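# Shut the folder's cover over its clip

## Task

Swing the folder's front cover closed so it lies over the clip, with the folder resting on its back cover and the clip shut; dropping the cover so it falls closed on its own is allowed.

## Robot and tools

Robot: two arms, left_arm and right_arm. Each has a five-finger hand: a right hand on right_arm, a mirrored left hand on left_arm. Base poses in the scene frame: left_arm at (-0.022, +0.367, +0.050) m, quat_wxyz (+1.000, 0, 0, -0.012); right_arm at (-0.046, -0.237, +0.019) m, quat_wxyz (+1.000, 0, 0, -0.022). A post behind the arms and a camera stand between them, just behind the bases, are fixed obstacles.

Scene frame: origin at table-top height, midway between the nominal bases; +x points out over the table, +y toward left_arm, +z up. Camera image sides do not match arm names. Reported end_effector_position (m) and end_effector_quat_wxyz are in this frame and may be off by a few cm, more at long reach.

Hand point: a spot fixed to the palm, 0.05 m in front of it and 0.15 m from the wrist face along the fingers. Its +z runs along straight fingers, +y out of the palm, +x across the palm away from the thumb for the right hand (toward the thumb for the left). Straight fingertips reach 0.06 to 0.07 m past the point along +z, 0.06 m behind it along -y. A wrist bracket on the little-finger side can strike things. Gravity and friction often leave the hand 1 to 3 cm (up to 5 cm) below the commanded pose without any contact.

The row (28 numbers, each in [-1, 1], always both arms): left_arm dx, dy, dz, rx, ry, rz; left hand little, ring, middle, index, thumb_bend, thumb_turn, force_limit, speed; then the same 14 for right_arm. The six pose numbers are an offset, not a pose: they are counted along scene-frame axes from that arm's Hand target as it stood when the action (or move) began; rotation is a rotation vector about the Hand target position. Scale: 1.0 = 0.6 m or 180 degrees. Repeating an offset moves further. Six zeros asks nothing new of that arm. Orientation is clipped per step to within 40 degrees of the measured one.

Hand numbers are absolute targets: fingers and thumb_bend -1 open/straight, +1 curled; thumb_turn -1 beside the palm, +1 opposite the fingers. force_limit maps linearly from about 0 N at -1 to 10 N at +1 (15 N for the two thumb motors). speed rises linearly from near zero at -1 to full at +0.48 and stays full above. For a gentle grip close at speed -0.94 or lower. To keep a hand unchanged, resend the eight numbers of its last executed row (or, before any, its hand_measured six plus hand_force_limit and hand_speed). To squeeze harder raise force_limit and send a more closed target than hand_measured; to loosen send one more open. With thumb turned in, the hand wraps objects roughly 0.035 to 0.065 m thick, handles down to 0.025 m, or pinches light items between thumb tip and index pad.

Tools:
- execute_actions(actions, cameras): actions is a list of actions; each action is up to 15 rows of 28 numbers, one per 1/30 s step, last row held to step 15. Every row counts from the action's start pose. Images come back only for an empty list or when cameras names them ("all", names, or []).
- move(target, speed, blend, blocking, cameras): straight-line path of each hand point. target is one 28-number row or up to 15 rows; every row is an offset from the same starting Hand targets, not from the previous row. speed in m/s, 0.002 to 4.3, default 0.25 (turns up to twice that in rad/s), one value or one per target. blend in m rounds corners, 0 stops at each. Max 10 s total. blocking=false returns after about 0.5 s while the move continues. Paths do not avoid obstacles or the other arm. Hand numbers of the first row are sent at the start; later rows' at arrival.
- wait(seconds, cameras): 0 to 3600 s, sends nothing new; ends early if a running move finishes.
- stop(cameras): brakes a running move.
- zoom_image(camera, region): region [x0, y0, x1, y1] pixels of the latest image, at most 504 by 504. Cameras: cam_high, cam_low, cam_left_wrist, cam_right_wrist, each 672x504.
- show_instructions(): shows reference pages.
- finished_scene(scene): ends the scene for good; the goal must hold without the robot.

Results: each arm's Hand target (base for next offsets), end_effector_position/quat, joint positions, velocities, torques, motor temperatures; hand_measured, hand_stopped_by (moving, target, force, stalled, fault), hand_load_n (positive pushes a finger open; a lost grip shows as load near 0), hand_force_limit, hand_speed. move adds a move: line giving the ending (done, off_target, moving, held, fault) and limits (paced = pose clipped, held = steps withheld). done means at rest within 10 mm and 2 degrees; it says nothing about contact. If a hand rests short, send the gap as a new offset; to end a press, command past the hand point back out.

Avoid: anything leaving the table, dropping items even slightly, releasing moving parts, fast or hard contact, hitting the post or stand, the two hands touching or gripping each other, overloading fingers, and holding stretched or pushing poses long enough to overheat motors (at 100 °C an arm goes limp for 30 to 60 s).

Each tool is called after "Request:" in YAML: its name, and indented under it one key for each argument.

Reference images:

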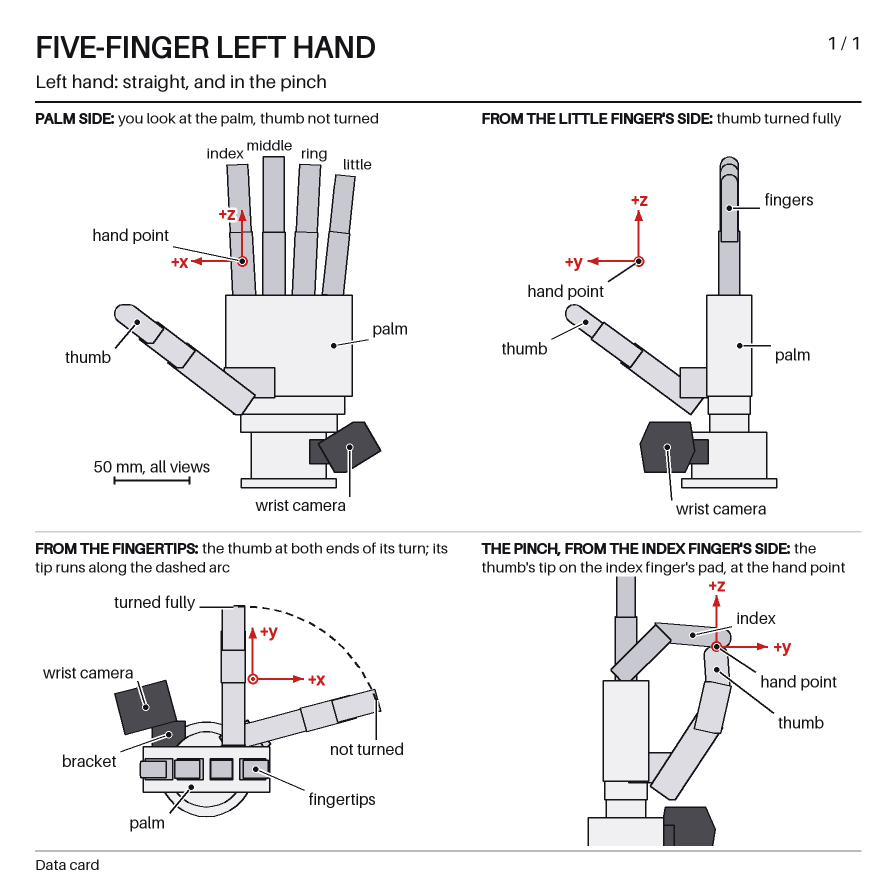

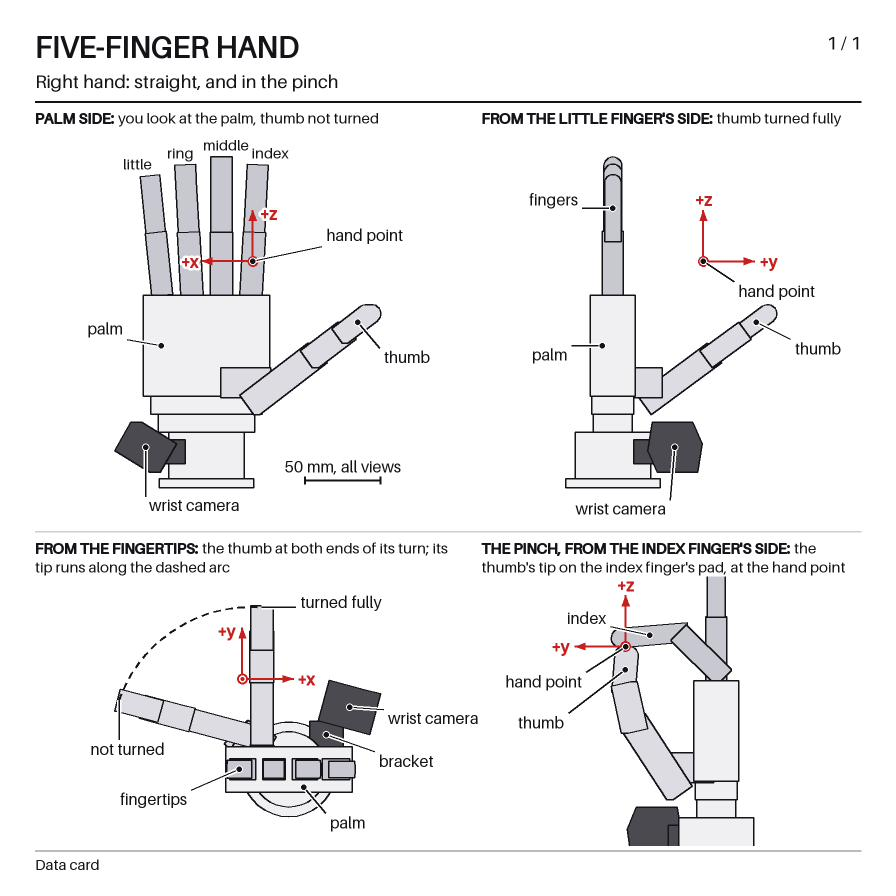

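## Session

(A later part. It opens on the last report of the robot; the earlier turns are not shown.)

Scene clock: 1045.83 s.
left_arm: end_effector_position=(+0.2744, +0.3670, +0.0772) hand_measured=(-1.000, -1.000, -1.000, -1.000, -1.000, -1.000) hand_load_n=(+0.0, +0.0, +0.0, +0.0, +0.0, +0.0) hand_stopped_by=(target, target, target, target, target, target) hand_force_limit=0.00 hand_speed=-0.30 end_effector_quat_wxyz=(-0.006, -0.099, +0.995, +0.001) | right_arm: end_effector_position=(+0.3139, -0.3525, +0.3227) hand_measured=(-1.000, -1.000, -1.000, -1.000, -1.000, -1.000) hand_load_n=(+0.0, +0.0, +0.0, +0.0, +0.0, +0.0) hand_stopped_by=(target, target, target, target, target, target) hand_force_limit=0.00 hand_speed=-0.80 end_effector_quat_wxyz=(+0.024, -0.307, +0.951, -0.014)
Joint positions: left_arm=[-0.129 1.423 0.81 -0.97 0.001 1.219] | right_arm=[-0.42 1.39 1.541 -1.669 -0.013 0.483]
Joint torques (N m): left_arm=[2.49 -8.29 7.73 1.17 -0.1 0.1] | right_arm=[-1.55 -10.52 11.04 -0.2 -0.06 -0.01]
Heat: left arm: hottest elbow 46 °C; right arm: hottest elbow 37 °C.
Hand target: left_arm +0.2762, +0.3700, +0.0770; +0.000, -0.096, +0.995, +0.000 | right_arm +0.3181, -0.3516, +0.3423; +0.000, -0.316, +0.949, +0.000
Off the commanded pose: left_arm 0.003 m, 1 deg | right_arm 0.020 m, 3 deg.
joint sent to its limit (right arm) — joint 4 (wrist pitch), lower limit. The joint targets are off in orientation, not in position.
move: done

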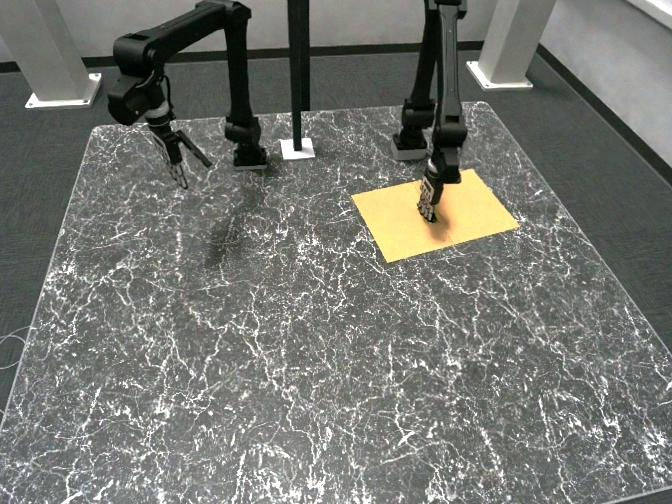

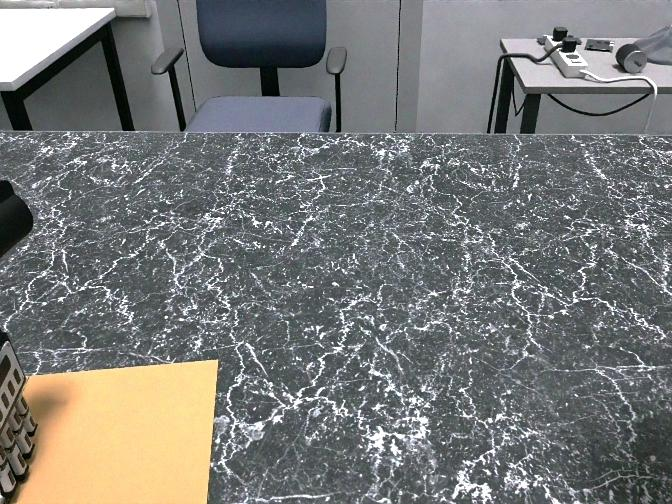

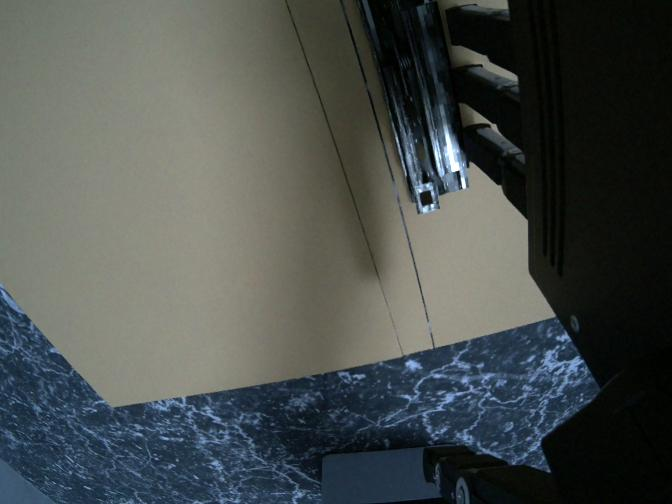

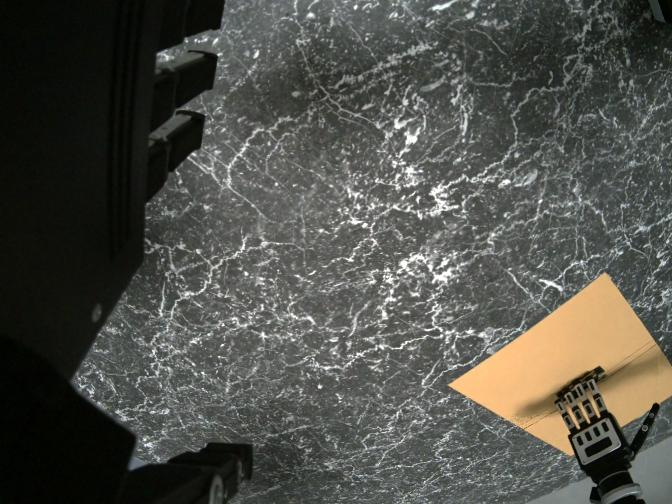

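Request:
move:
  target:
    - [0.0,0.25,0,0,0,0.02,-1,-1,-1,-1,-1,-1,0,-0.3, 0,0,0,0,0,0,-1,-1,-1,-1,-1,-1,0,-0.8]
  speed: 0.1
  cameras: ["all"]

Request:
zoom_image:
  camera: "cam_high"
  region: [400, 120, 600, 280]

Scene clock: 1065.27 s.
left_arm: end_effector_position=(+0.2604, +0.5117, +0.0730) hand_measured=(-1.000, -1.000, -1.000, -1.000, -1.000, -1.000) hand_load_n=(+0.0, +0.0, +0.0, +0.0, +0.0, +0.0) hand_stopped_by=(target, target, target, target, target, target) hand_force_limit=0.00 hand_speed=-0.30 end_effector_quat_wxyz=(-0.012, -0.130, +0.991, -0.002) | right_arm: end_effector_position=(+0.3139, -0.3525, +0.3227) hand_measured=(-1.000, -1.000, -1.000, -1.000, -1.000, -1.000) hand_load_n=(+0.0, +0.0, +0.0, +0.0, +0.0, +0.0) hand_stopped_by=(target, target, target, target, target, target) hand_force_limit=0.00 hand_speed=-0.80 end_effector_quat_wxyz=(+0.024, -0.307, +0.951, -0.014)
Joint positions: left_arm=[0.307 1.436 0.81 -0.969 0.001 1.594] | right_arm=[-0.42 1.39 1.541 -1.669 -0.013 0.483]
Joint torques (N m): left_arm=[1.9 -5.83 11.12 1.14 -0.14 0.09] | right_arm=[-1.49 -10.58 11.03 -0.23 -0.06 0]
Heat: left arm: hottest elbow 46 °C; right arm: hottest elbow 37 °C.
Hand target: left_arm +0.2762, +0.5201, +0.0770; +0.000, -0.127, +0.992, +0.000 | right_arm +0.3181, -0.3516, +0.3423; +0.000, -0.316, +0.949, +0.000
Off the commanded pose: left_arm 0.018 m, 1 deg | right_arm 0.020 m, 3 deg.
joint sent to its limit (right arm) — joint 4 (wrist pitch), lower limit. The joint targets are off in orientation, not in position.
move: off_target (left_arm)

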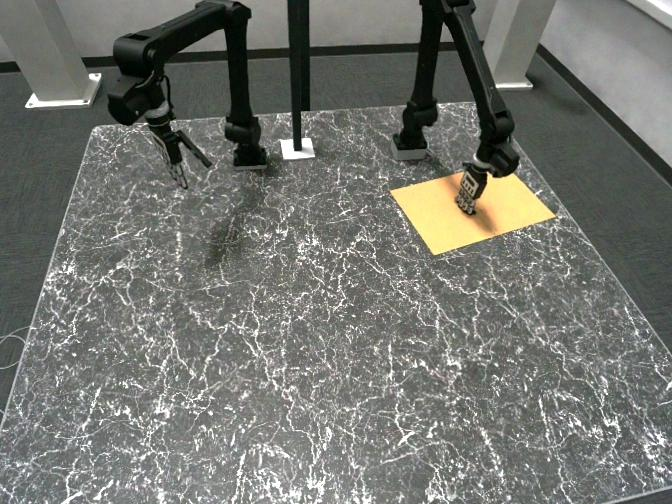

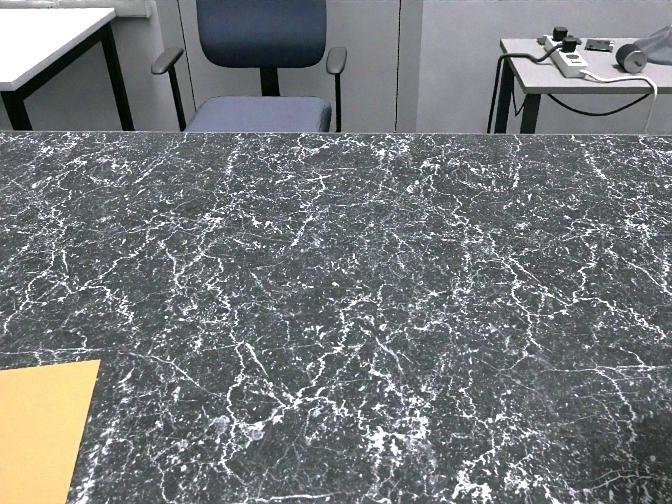

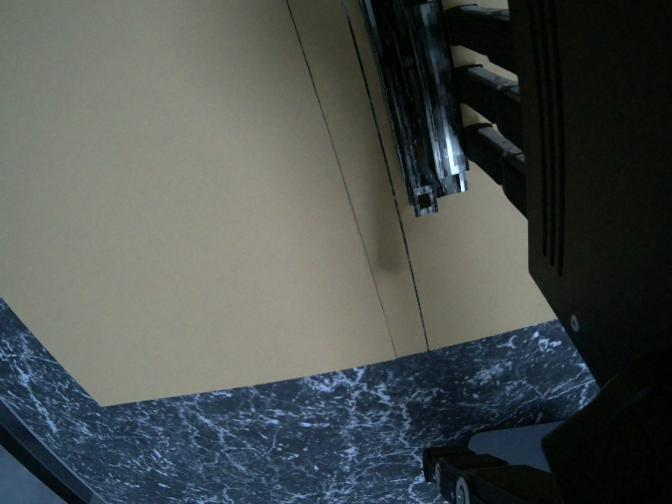

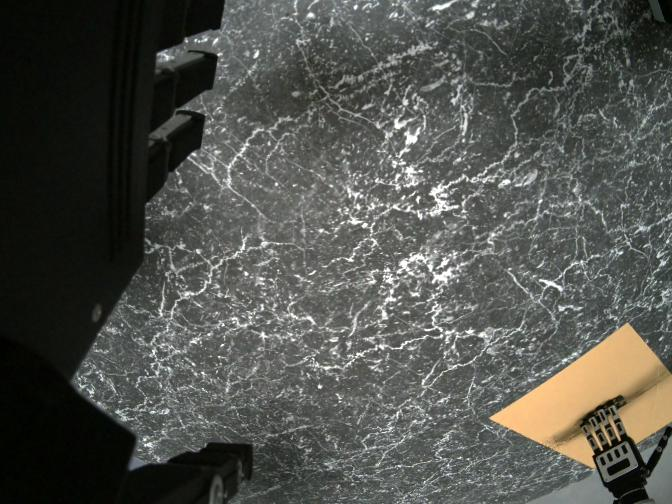

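Scaled by 2.520.

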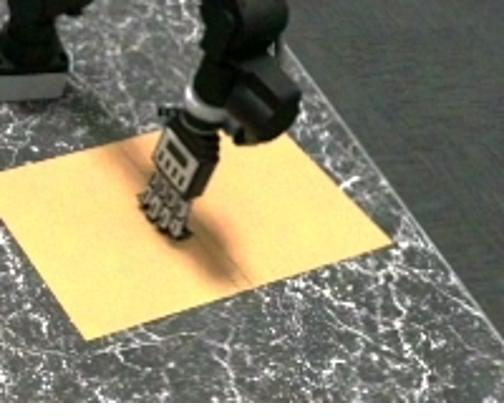

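Request:
move:
  target:
    - [0.0,0.2,0,0,0,0,-1,-1,-1,-1,-1,-1,0,-0.3, 0,0,0,0,0,0,-1,-1,-1,-1,-1,-1,0,-0.8]
  speed: 0.08
  cameras: ["all"]

Request:
zoom_image:
  camera: "cam_high"
  region: [440, 120, 640, 280]

Scene clock: 1088.00 s.
left_arm: end_effector_position=(+0.2681, +0.6296, +0.0731) hand_measured=(-1.000, -1.000, -1.000, -1.000, -1.000, -1.000) hand_load_n=(+0.0, +0.0, +0.0, +0.0, +0.0, +0.0) hand_stopped_by=(target, target, target, target, target, target) hand_force_limit=0.00 hand_speed=-0.30 end_effector_quat_wxyz=(-0.003, -0.130, +0.992, -0.002) | right_arm: end_effector_position=(+0.3139, -0.3525, +0.3227) hand_measured=(-1.000, -1.000, -1.000, -1.000, -1.000, -1.000) hand_load_n=(+0.0, +0.0, +0.0, +0.5, -0.5, +0.0) hand_stopped_by=(target, target, target, target, target, target) hand_force_limit=0.00 hand_speed=-0.80 end_effector_quat_wxyz=(+0.024, -0.307, +0.951, -0.014)
Joint positions: left_arm=[0.591 1.559 0.951 -0.969 0.002 1.878] | right_arm=[-0.42 1.39 1.541 -1.669 -0.013 0.483]
Joint torques (N m): left_arm=[2.26 -7.88 11.25 0.57 -0.18 0.11] | right_arm=[-1.44 -10.64 11.03 -0.21 -0.06 -0.01]
Heat: left arm: hottest elbow 49 °C; right arm: hottest elbow 38 °C.
Hand target: left_arm +0.2763, +0.6401, +0.0771; +0.000, -0.127, +0.992, +0.000 | right_arm +0.3181, -0.3516, +0.3423; +0.000, -0.316, +0.949, +0.000
Off the commanded pose: left_arm 0.014 m, 1 deg | right_arm 0.020 m, 3 deg.
joint sent to its limit (right arm) — joint 4 (wrist pitch), lower limit. The joint targets are off in orientation, not in position.
move: off_target (left_arm)

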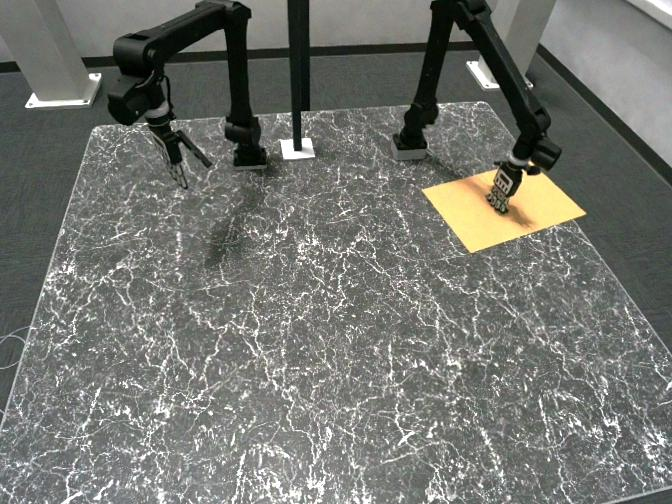

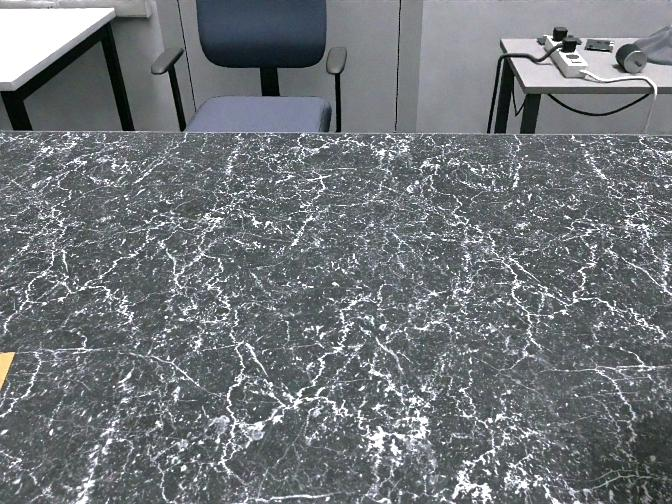

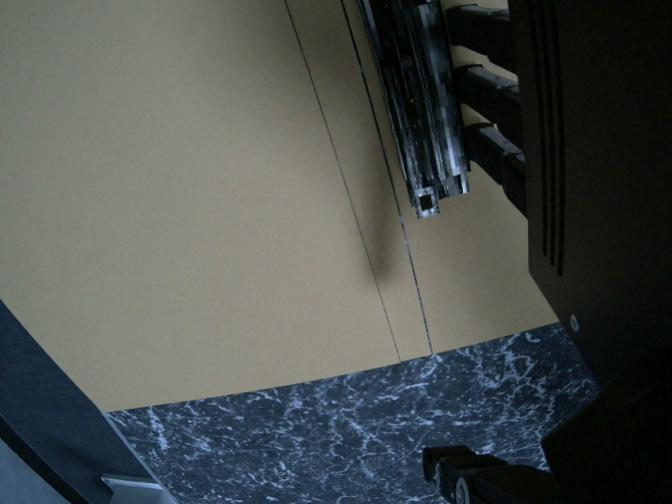

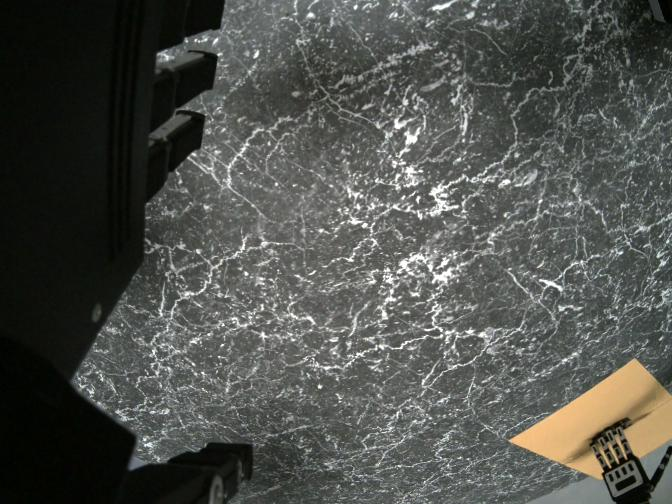

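Scaled by 2.520.

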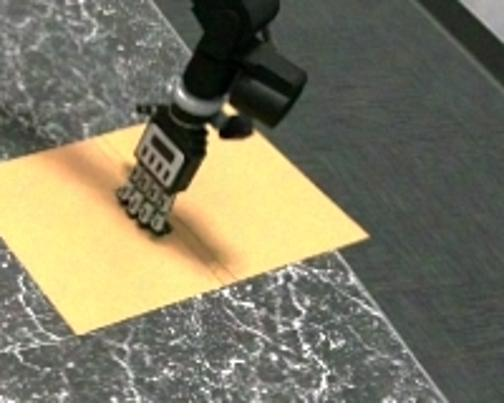

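Request:
move:
  target:
    - [0.0,0.055,0,0,0,0,-1,-1,-1,-1,-1,-1,0,-0.3, 0,0,0,0,0,0,-1,-1,-1,-1,-1,-1,0,-0.8]
  speed: 0.08
  cameras: ["all"]

Request:
zoom_image:
  camera: "cam_high"
  region: [440, 120, 640, 280]

Scene clock: 1138.60 s.
left_arm: end_effector_position=(+0.2688, +0.6623, +0.0734) hand_measured=(-1.000, -1.000, -1.000, -1.000, -1.000, -1.000) hand_load_n=(+0.0, +0.0, +0.0, +0.5, +0.0, +0.0) hand_stopped_by=(target, target, target, target, target, target) hand_force_limit=0.00 hand_speed=-0.30 end_effector_quat_wxyz=(-0.002, -0.130, +0.992, -0.002) | right_arm: end_effector_position=(+0.3139, -0.3525, +0.3227) hand_measured=(-1.000, -1.000, -1.000, -1.000, -1.000, -1.000) hand_load_n=(+0.0, +0.0, +0.0, +0.0, +0.0, +0.0) hand_stopped_by=(target, target, target, target, target, target) hand_force_limit=0.00 hand_speed=-0.80 end_effector_quat_wxyz=(+0.024, -0.307, +0.951, -0.014)
Joint positions: left_arm=[0.656 1.602 1.005 -0.979 0.002 1.943] | right_arm=[-0.42 1.39 1.541 -1.669 -0.013 0.483]
Joint torques (N m): left_arm=[2.32 -8.94 11.41 0.51 -0.14 0.11] | right_arm=[-1.49 -10.58 11.03 -0.23 -0.06 -0.01]
Heat: left arm: hottest elbow 50 °C; right arm: hottest elbow 38 °C.
Hand target: left_arm +0.2761, +0.6729, +0.0770; +0.000, -0.127, +0.992, +0.000 | right_arm +0.3181, -0.3516, +0.3423; +0.000, -0.316, +0.949, +0.000
Off the commanded pose: left_arm 0.014 m, 0 deg | right_arm 0.020 m, 3 deg.
joint sent to its limit (right arm) — joint 4 (wrist pitch), lower limit. The joint targets are off in orientation, not in position.
move: off_target (left_arm)

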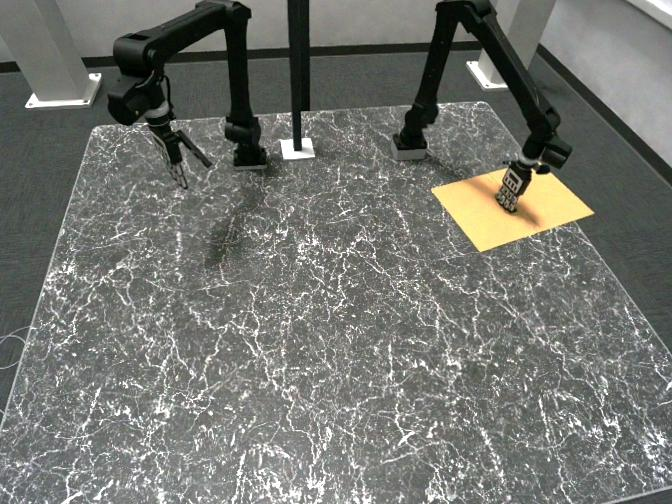

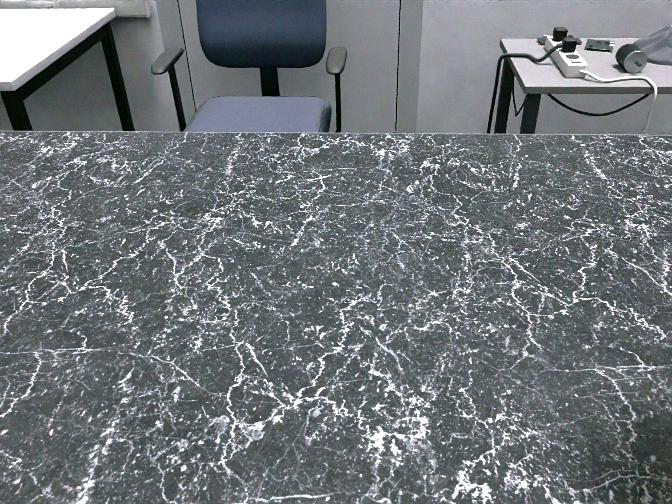

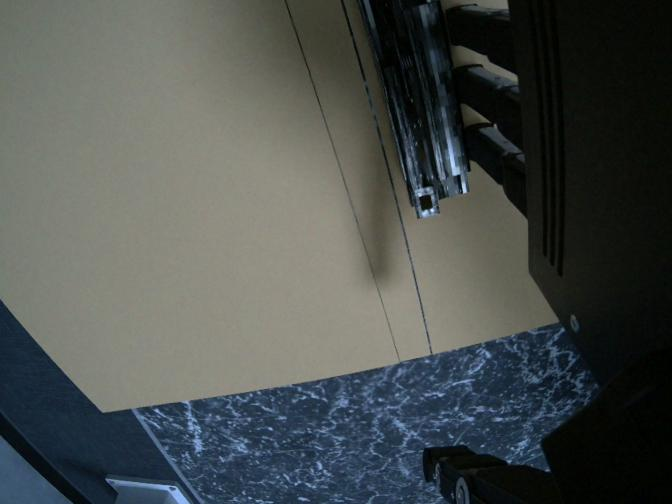

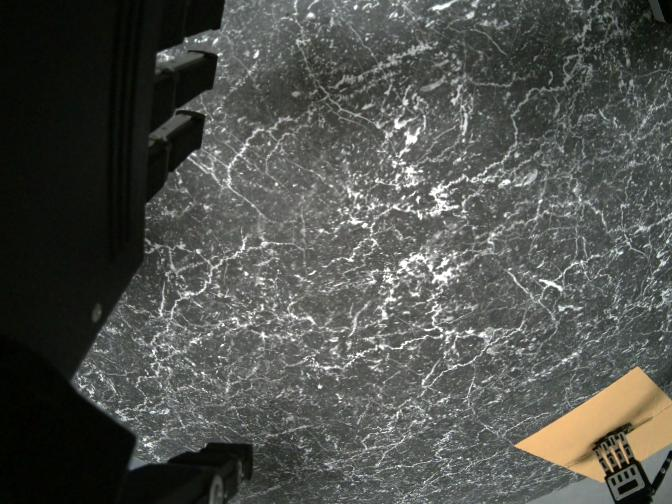

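Scaled by 2.520.

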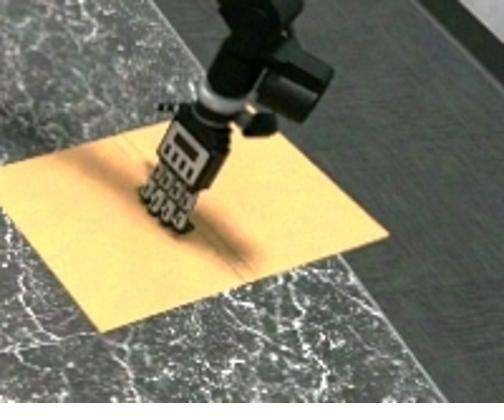

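Request:
move:
  target:
    - [0.0,-0.045,0.01,0,0,0,-1,-1,-1,-1,-1,-1,0,-0.3, 0,0,0,0,0,0,-1,-1,-1,-1,-1,-1,0,-0.8]
    - [0.0,-0.045,0.35,0,0,0,-1,-1,-1,-1,-1,-1,0,-0.3, 0,0,0,0,0,0,-1,-1,-1,-1,-1,-1,0,-0.8]
    - [0.023,0.212,0.37,0,0,0.5,-1,-1,-1,-1,-1,-1,0,-0.3, 0,0,0,0,0,0,-1,-1,-1,-1,-1,-1,0,-0.8]
    - [0.065,0.4185,0.288,0,0,1.0,-1,-1,-1,-1,-1,-1,0,-0.3, 0,0,0,0,0,0,-1,-1,-1,-1,-1,-1,0,-0.8]
  speed: [0.1,0.25,0.3,0.3]
  blend: [0.01,0.03,0.03,0]
  cameras: ["all"]

Request:
zoom_image:
  camera: "cam_high"
  region: [480, 80, 672, 280]

Scene clock: 1196.13 s.
left_arm: end_effector_position=(+0.3161, +0.9130, +0.2495) hand_measured=(-1.000, -1.000, -1.000, -1.000, -1.000, -1.000) hand_load_n=(+0.0, +0.0, +0.0, +0.0, +0.0, +0.0) hand_stopped_by=(target, target, target, target, target, target) hand_force_limit=0.00 hand_speed=-0.30 end_effector_quat_wxyz=(-0.011, +0.993, +0.118, +0.008) | right_arm: end_effector_position=(+0.3139, -0.3525, +0.3227) hand_measured=(-1.000, -1.000, -1.000, -1.000, -1.000, -1.000) hand_load_n=(+0.0, +0.0, +0.0, +0.0, +0.0, +0.0) hand_stopped_by=(target, target, target, target, target, target) hand_force_limit=0.00 hand_speed=-0.80 end_effector_quat_wxyz=(+0.024, -0.307, +0.951, -0.014)
Joint positions: left_arm=[1.138 2.13 2.27 -1.683 0.002 -0.691] | right_arm=[-0.42 1.39 1.541 -1.669 -0.013 0.483]
Joint torques (N m): left_arm=[1.73 -18.78 13.55 0.61 0.08 -0.07] | right_arm=[-1.55 -10.64 11.02 -0.2 -0.07 0]
Motor temperatures (°C): left_arm=[33 33 55 29 31 31] | right_arm=[34 33 39 31 27 31]
Heat: left arm: hottest elbow 55 °C; right arm: hottest elbow 39 °C.
Hand target: left_arm +0.3152, +0.9241, +0.2497; +0.000, +0.992, +0.127, +0.000 | right_arm +0.3181, -0.3516, +0.3423; +0.000, -0.316, +0.949, +0.000
Off the commanded pose: left_arm 0.011 m, 2 deg | right_arm 0.020 m, 3 deg.
joint sent to its limit (left arm) — joint 4 (wrist pitch), lower limit. The joint targets still meet the commanded pose.
joint sent to its limit (right arm) — joint 4 (wrist pitch), lower limit. The joint targets are off in orientation, not in position.
move: off_target (left_arm)

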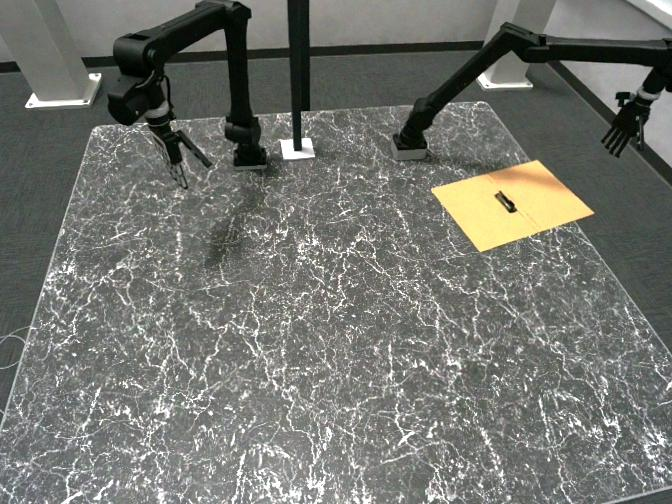

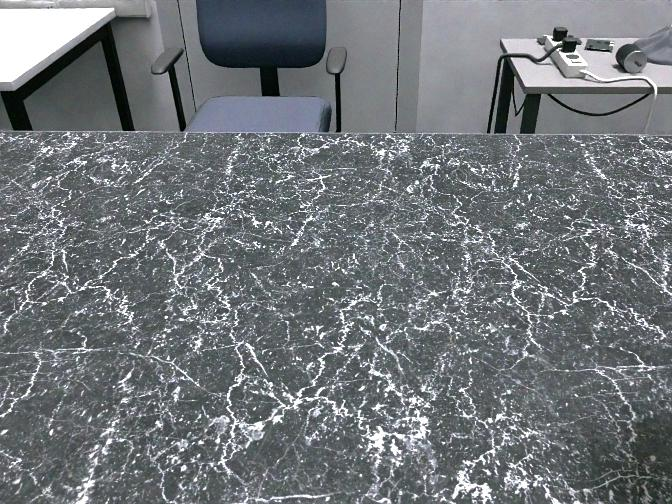

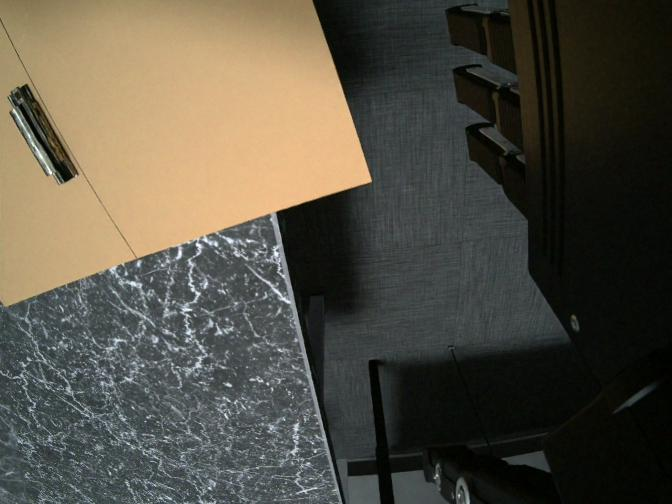

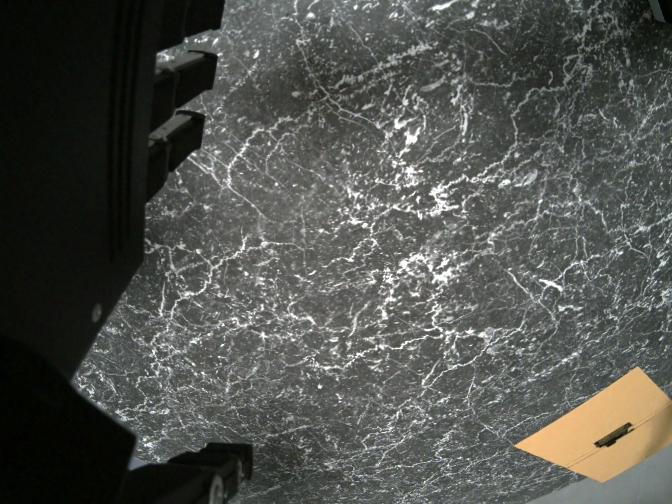

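Scaled by 2.520.

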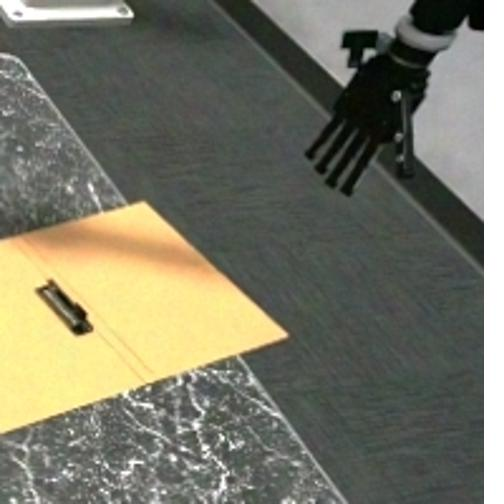

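Request:
move:
  target:
    - [0,0,-0.25,0,0,0,0,0,0,0,-1,-1,0,-0.3, 0,0,0,0,0,0,-1,-1,-1,-1,-1,-1,0,-0.8]
  speed: 0.15
  cameras: ["cam_high","cam_left_wrist"]

Request:
zoom_image:
  camera: "cam_high"
  region: [520, 100, 672, 260]

Scene clock: 1213.90 s.
left_arm: end_effector_position=(+0.3186, +0.9181, +0.1077) hand_measured=(+0.000, +0.000, +0.000, +0.000, -1.000, -1.000) hand_load_n=(+0.0, +0.0, +0.0, +0.0, +0.0, +0.0) hand_stopped_by=(target, target, target, target, target, target) hand_force_limit=0.00 hand_speed=-0.30 end_effector_quat_wxyz=(+0.001, +0.993, +0.118, +0.001) | right_arm: end_effector_position=(+0.3139, -0.3525, +0.3227) hand_measured=(-1.000, -1.000, -1.000, -1.000, -1.000, -1.000) hand_load_n=(+0.0, +0.0, +0.0, +0.0, +0.0, +0.0) hand_stopped_by=(target, target, target, target, target, target) hand_force_limit=0.00 hand_speed=-0.80 end_effector_quat_wxyz=(+0.024, -0.307, +0.951, -0.014)
Joint positions: left_arm=[1.138 2.19 1.997 -1.379 0.002 -0.692] | right_arm=[-0.42 1.39 1.541 -1.669 -0.013 0.483]
Joint torques (N m): left_arm=[1.96 -19.6 9.78 1.13 -0.04 -0.09] | right_arm=[-1.49 -10.46 11.06 -0.2 -0.06 -0.01]
Heat: left arm: hottest elbow 53 °C; right arm: hottest elbow 39 °C.
Hand target: left_arm +0.3152, +0.9241, +0.0998; +0.000, +0.992, +0.127, +0.000 | right_arm +0.3181, -0.3516, +0.3423; +0.000, -0.316, +0.949, +0.000
Off the commanded pose: left_arm 0.011 m, 1 deg | right_arm 0.020 m, 3 deg.
joint sent to its limit (right arm) — joint 4 (wrist pitch), lower limit. The joint targets are off in orientation, not in position.
move: off_target (left_arm)

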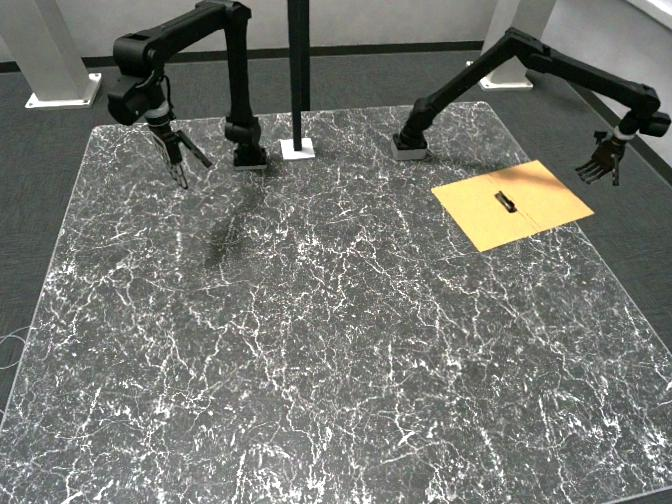

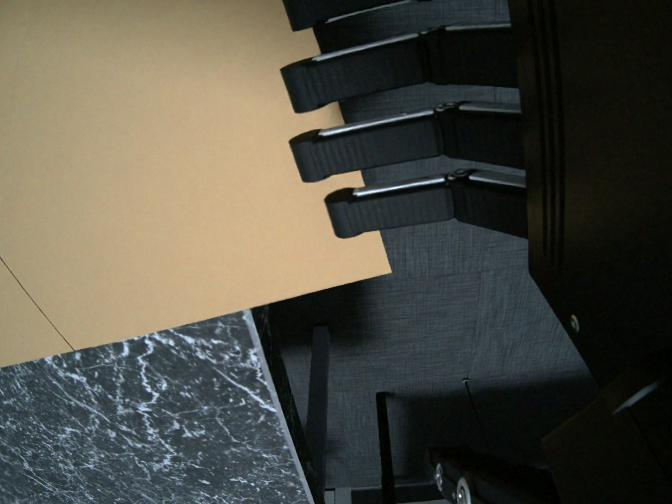

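Scaled by 3.150.

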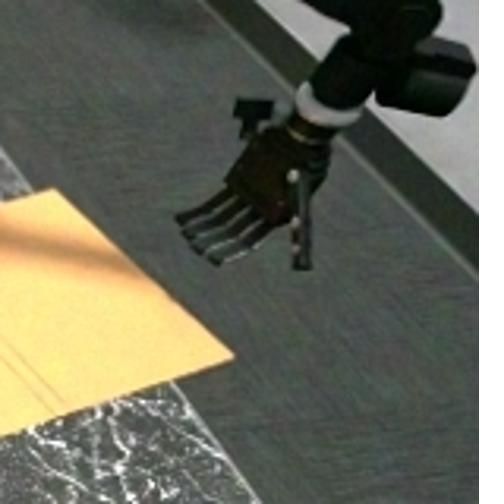

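Request:
move:
  target:
    - [-0.013,0.055,0,0,0,0,0.35,0.35,0.35,0.35,-1,-1,0.2,-0.3, 0,0,0,0,0,0,-1,-1,-1,-1,-1,-1,0,-0.8]
    - [-0.013,0.055,-0.216,0,0,0,0.35,0.35,0.35,0.35,-1,-1,0.2,-0.3, 0,0,0,0,0,0,-1,-1,-1,-1,-1,-1,0,-0.8]
  speed: 0.12
  cameras: ["cam_high","cam_left_wrist"]

Request:
zoom_image:
  camera: "cam_high"
  region: [520, 100, 672, 260]

Scene clock: 1237.17 s.
left_arm: end_effector_position=(+0.3106, +0.9574, -0.0161) hand_measured=(+0.350, +0.350, +0.350, +0.350, -1.000, -1.000) hand_load_n=(+0.0, +0.0, +0.0, +0.0, +0.0, +0.0) hand_stopped_by=(target, target, target, target, target, target) hand_force_limit=0.20 hand_speed=-0.30 end_effector_quat_wxyz=(-0.003, +0.991, +0.132, +0.003) | right_arm: end_effector_position=(+0.3139, -0.3525, +0.3227) hand_measured=(-1.000, -1.000, -1.000, -1.000, -1.000, -1.000) hand_load_n=(+0.0, +0.0, +0.0, +0.5, +0.0, +0.0) hand_stopped_by=(target, target, target, target, target, target) hand_force_limit=0.00 hand_speed=-0.80 end_effector_quat_wxyz=(+0.024, -0.307, +0.951, -0.014)
Joint positions: left_arm=[1.174 2.385 2.014 -1.192 0.002 -0.684] | right_arm=[-0.42 1.39 1.541 -1.669 -0.013 0.483]
Joint torques (N m): left_arm=[1.85 -21.71 9.18 1.22 -0.05 0.12] | right_arm=[-1.44 -10.58 11.04 -0.21 -0.06 -0.01]
Heat: left arm: hottest elbow 53 °C; right arm: hottest elbow 39 °C.
Hand target: left_arm +0.3072, +0.9571, -0.0299; +0.000, +0.992, +0.127, +0.000 | right_arm +0.3181, -0.3516, +0.3423; +0.000, -0.316, +0.949, +0.000
Off the commanded pose: left_arm 0.014 m, 1 deg | right_arm 0.020 m, 3 deg.
joint sent to its limit (right arm) — joint 4 (wrist pitch), lower limit. The joint targets are off in orientation, not in position.
move: off_target (left_arm)

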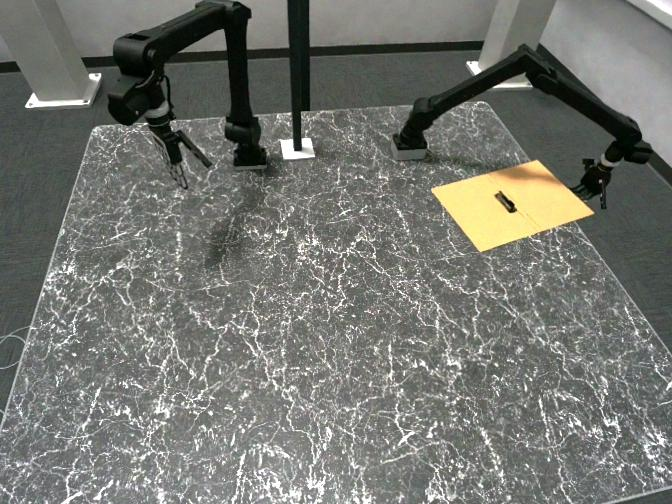

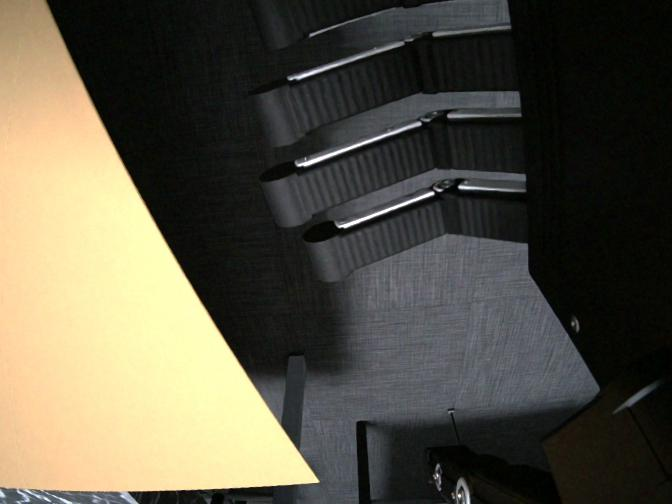

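Scaled by 3.150.

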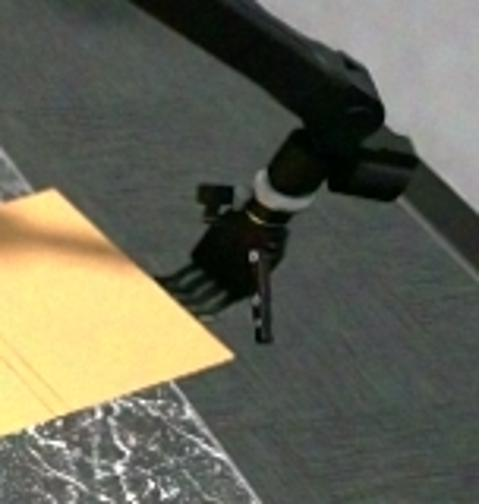

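Request:
move:
  target:
    - [0,0,-0.015,0,0,0,0.35,0.35,0.35,0.35,-1,-1,0.2,-0.3, 0,0,0,0,0,0,-1,-1,-1,-1,-1,-1,0,-0.8]
    - [0.0258,-0.0966,-0.015,0,0,0,0.35,0.35,0.35,0.35,-1,-1,0.2,-0.3, 0,0,0,0,0,0,-1,-1,-1,-1,-1,-1,0,-0.8]
  speed: 0.06
  cameras: ["cam_high","cam_left_wrist"]

Request:
zoom_image:
  camera: "cam_high"
  region: [520, 100, 672, 260]

Scene clock: 1267.90 s.
left_arm: end_effector_position=(+0.3164, +0.9011, -0.0398) hand_measured=(+0.350, +0.350, +0.350, +0.350, -1.000, -1.000) hand_load_n=(+0.0, +0.5, +0.0, +0.0, +0.0, +0.0) hand_stopped_by=(target, target, target, target, target, target) hand_force_limit=0.20 hand_speed=-0.30 end_effector_quat_wxyz=(+0.005, +0.992, +0.127, -0.002) | right_arm: end_effector_position=(+0.3139, -0.3525, +0.3227) hand_measured=(-1.000, -1.000, -1.000, -1.000, -1.000, -1.000) hand_load_n=(+0.0, +0.0, +0.0, +0.0, +0.0, +0.0) hand_stopped_by=(target, target, target, target, target, target) hand_force_limit=0.00 hand_speed=-0.80 end_effector_quat_wxyz=(+0.024, -0.307, +0.951, -0.014)
Joint positions: left_arm=[1.131 2.301 1.783 -1.063 0.002 -0.718] | right_arm=[-0.42 1.39 1.541 -1.669 -0.013 0.483]
Joint torques (N m): left_arm=[0.67 -21.6 8.24 1.17 -0.01 -0.09] | right_arm=[-1.55 -10.58 11.06 -0.21 -0.06 -0.01]
Heat: left arm: hottest elbow 52 °C; right arm: hottest elbow 39 °C.
Hand target: left_arm +0.3228, +0.8992, -0.0388; +0.000, +0.992, +0.127, +0.000 | right_arm +0.3181, -0.3516, +0.3423; +0.000, -0.316, +0.949, +0.000
Off the commanded pose: left_arm 0.007 m, 1 deg | right_arm 0.020 m, 3 deg.
joint sent to its limit (right arm) — joint 4 (wrist pitch), lower limit. The joint targets are off in orientation, not in position.
move: done

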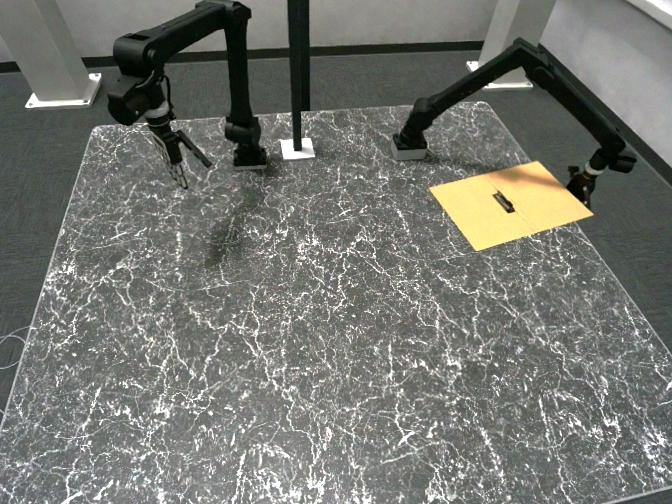

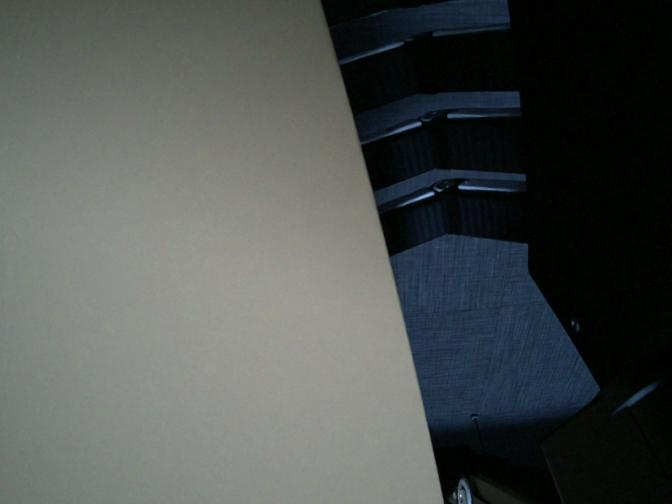

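Scaled by 3.150.

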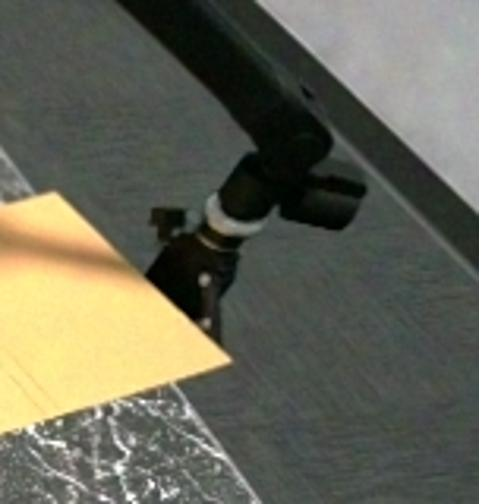

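Request:
move:
  target:
    - [-0.0215,0.08,0,0,0,0,0.35,0.35,0.35,0.35,-1,-1,0.2,-0.3, 0,0,0,0,0,0,-1,-1,-1,-1,-1,-1,0,-0.8]
    - [-0.0215,0.08,0.04,0,0,0,0.35,0.35,0.35,0.35,-1,-1,0.2,-0.3, 0,0,0,0,0,0,-1,-1,-1,-1,-1,-1,0,-0.8]
  speed: 0.06
  cameras: ["cam_high","cam_left_wrist"]

Request:
zoom_image:
  camera: "cam_high"
  region: [520, 100, 672, 260]

Scene clock: 1308.73 s.
left_arm: end_effector_position=(+0.3086, +0.9328, -0.0293) hand_measured=(+0.350, +0.350, +0.350, +0.350, -1.000, -1.000) hand_load_n=(+0.0, +0.0, +0.0, +0.0, -0.5, +0.0) hand_stopped_by=(target, target, target, target, target, target) hand_force_limit=0.20 hand_speed=-0.30 end_effector_quat_wxyz=(+0.013, +0.991, +0.130, -0.007) | right_arm: end_effector_position=(+0.3139, -0.3525, +0.3227) hand_measured=(-1.000, -1.000, -1.000, -1.000, -1.000, -1.000) hand_load_n=(+0.0, +0.0, +0.0, +0.0, +0.0, +0.0) hand_stopped_by=(target, target, target, target, target, target) hand_force_limit=0.00 hand_speed=-0.80 end_effector_quat_wxyz=(+0.024, -0.307, +0.951, -0.014)
Joint positions: left_arm=[1.162 2.366 1.938 -1.173 0.002 -0.694] | right_arm=[-0.42 1.39 1.541 -1.669 -0.013 0.483]
Joint torques (N m): left_arm=[1.85 -23.24 12.26 0.29 -0.04 0.1] | right_arm=[-1.49 -10.58 11.03 -0.21 -0.06 -0.01]
Motor temperatures (°C): left_arm=[32 36 49 29 31 31] | right_arm=[33 33 39 31 27 30]
Heat: left arm: hottest elbow 49 °C; right arm: hottest elbow 39 °C.
Hand target: left_arm +0.3098, +0.9473, -0.0147; +0.000, +0.992, +0.127, +0.000 | right_arm +0.3181, -0.3516, +0.3423; +0.000, -0.316, +0.949, +0.000
Off the commanded pose: left_arm 0.020 m, 2 deg | right_arm 0.020 m, 3 deg.
joint sent to its limit (right arm) — joint 4 (wrist pitch), lower limit. The joint targets are off in orientation, not in position.
move: off_target (left_arm)

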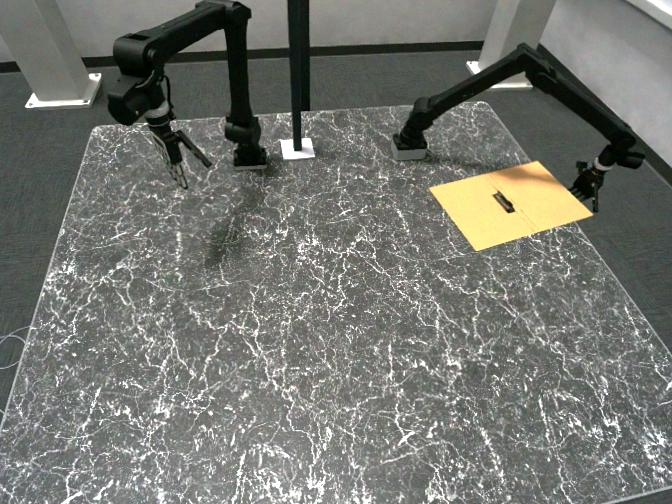

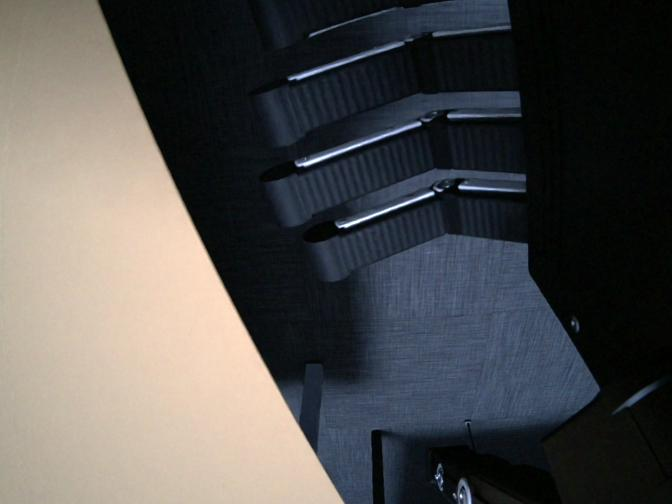

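Scaled by 3.150.

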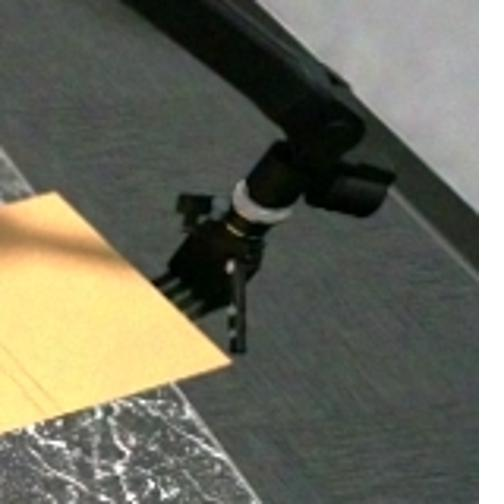

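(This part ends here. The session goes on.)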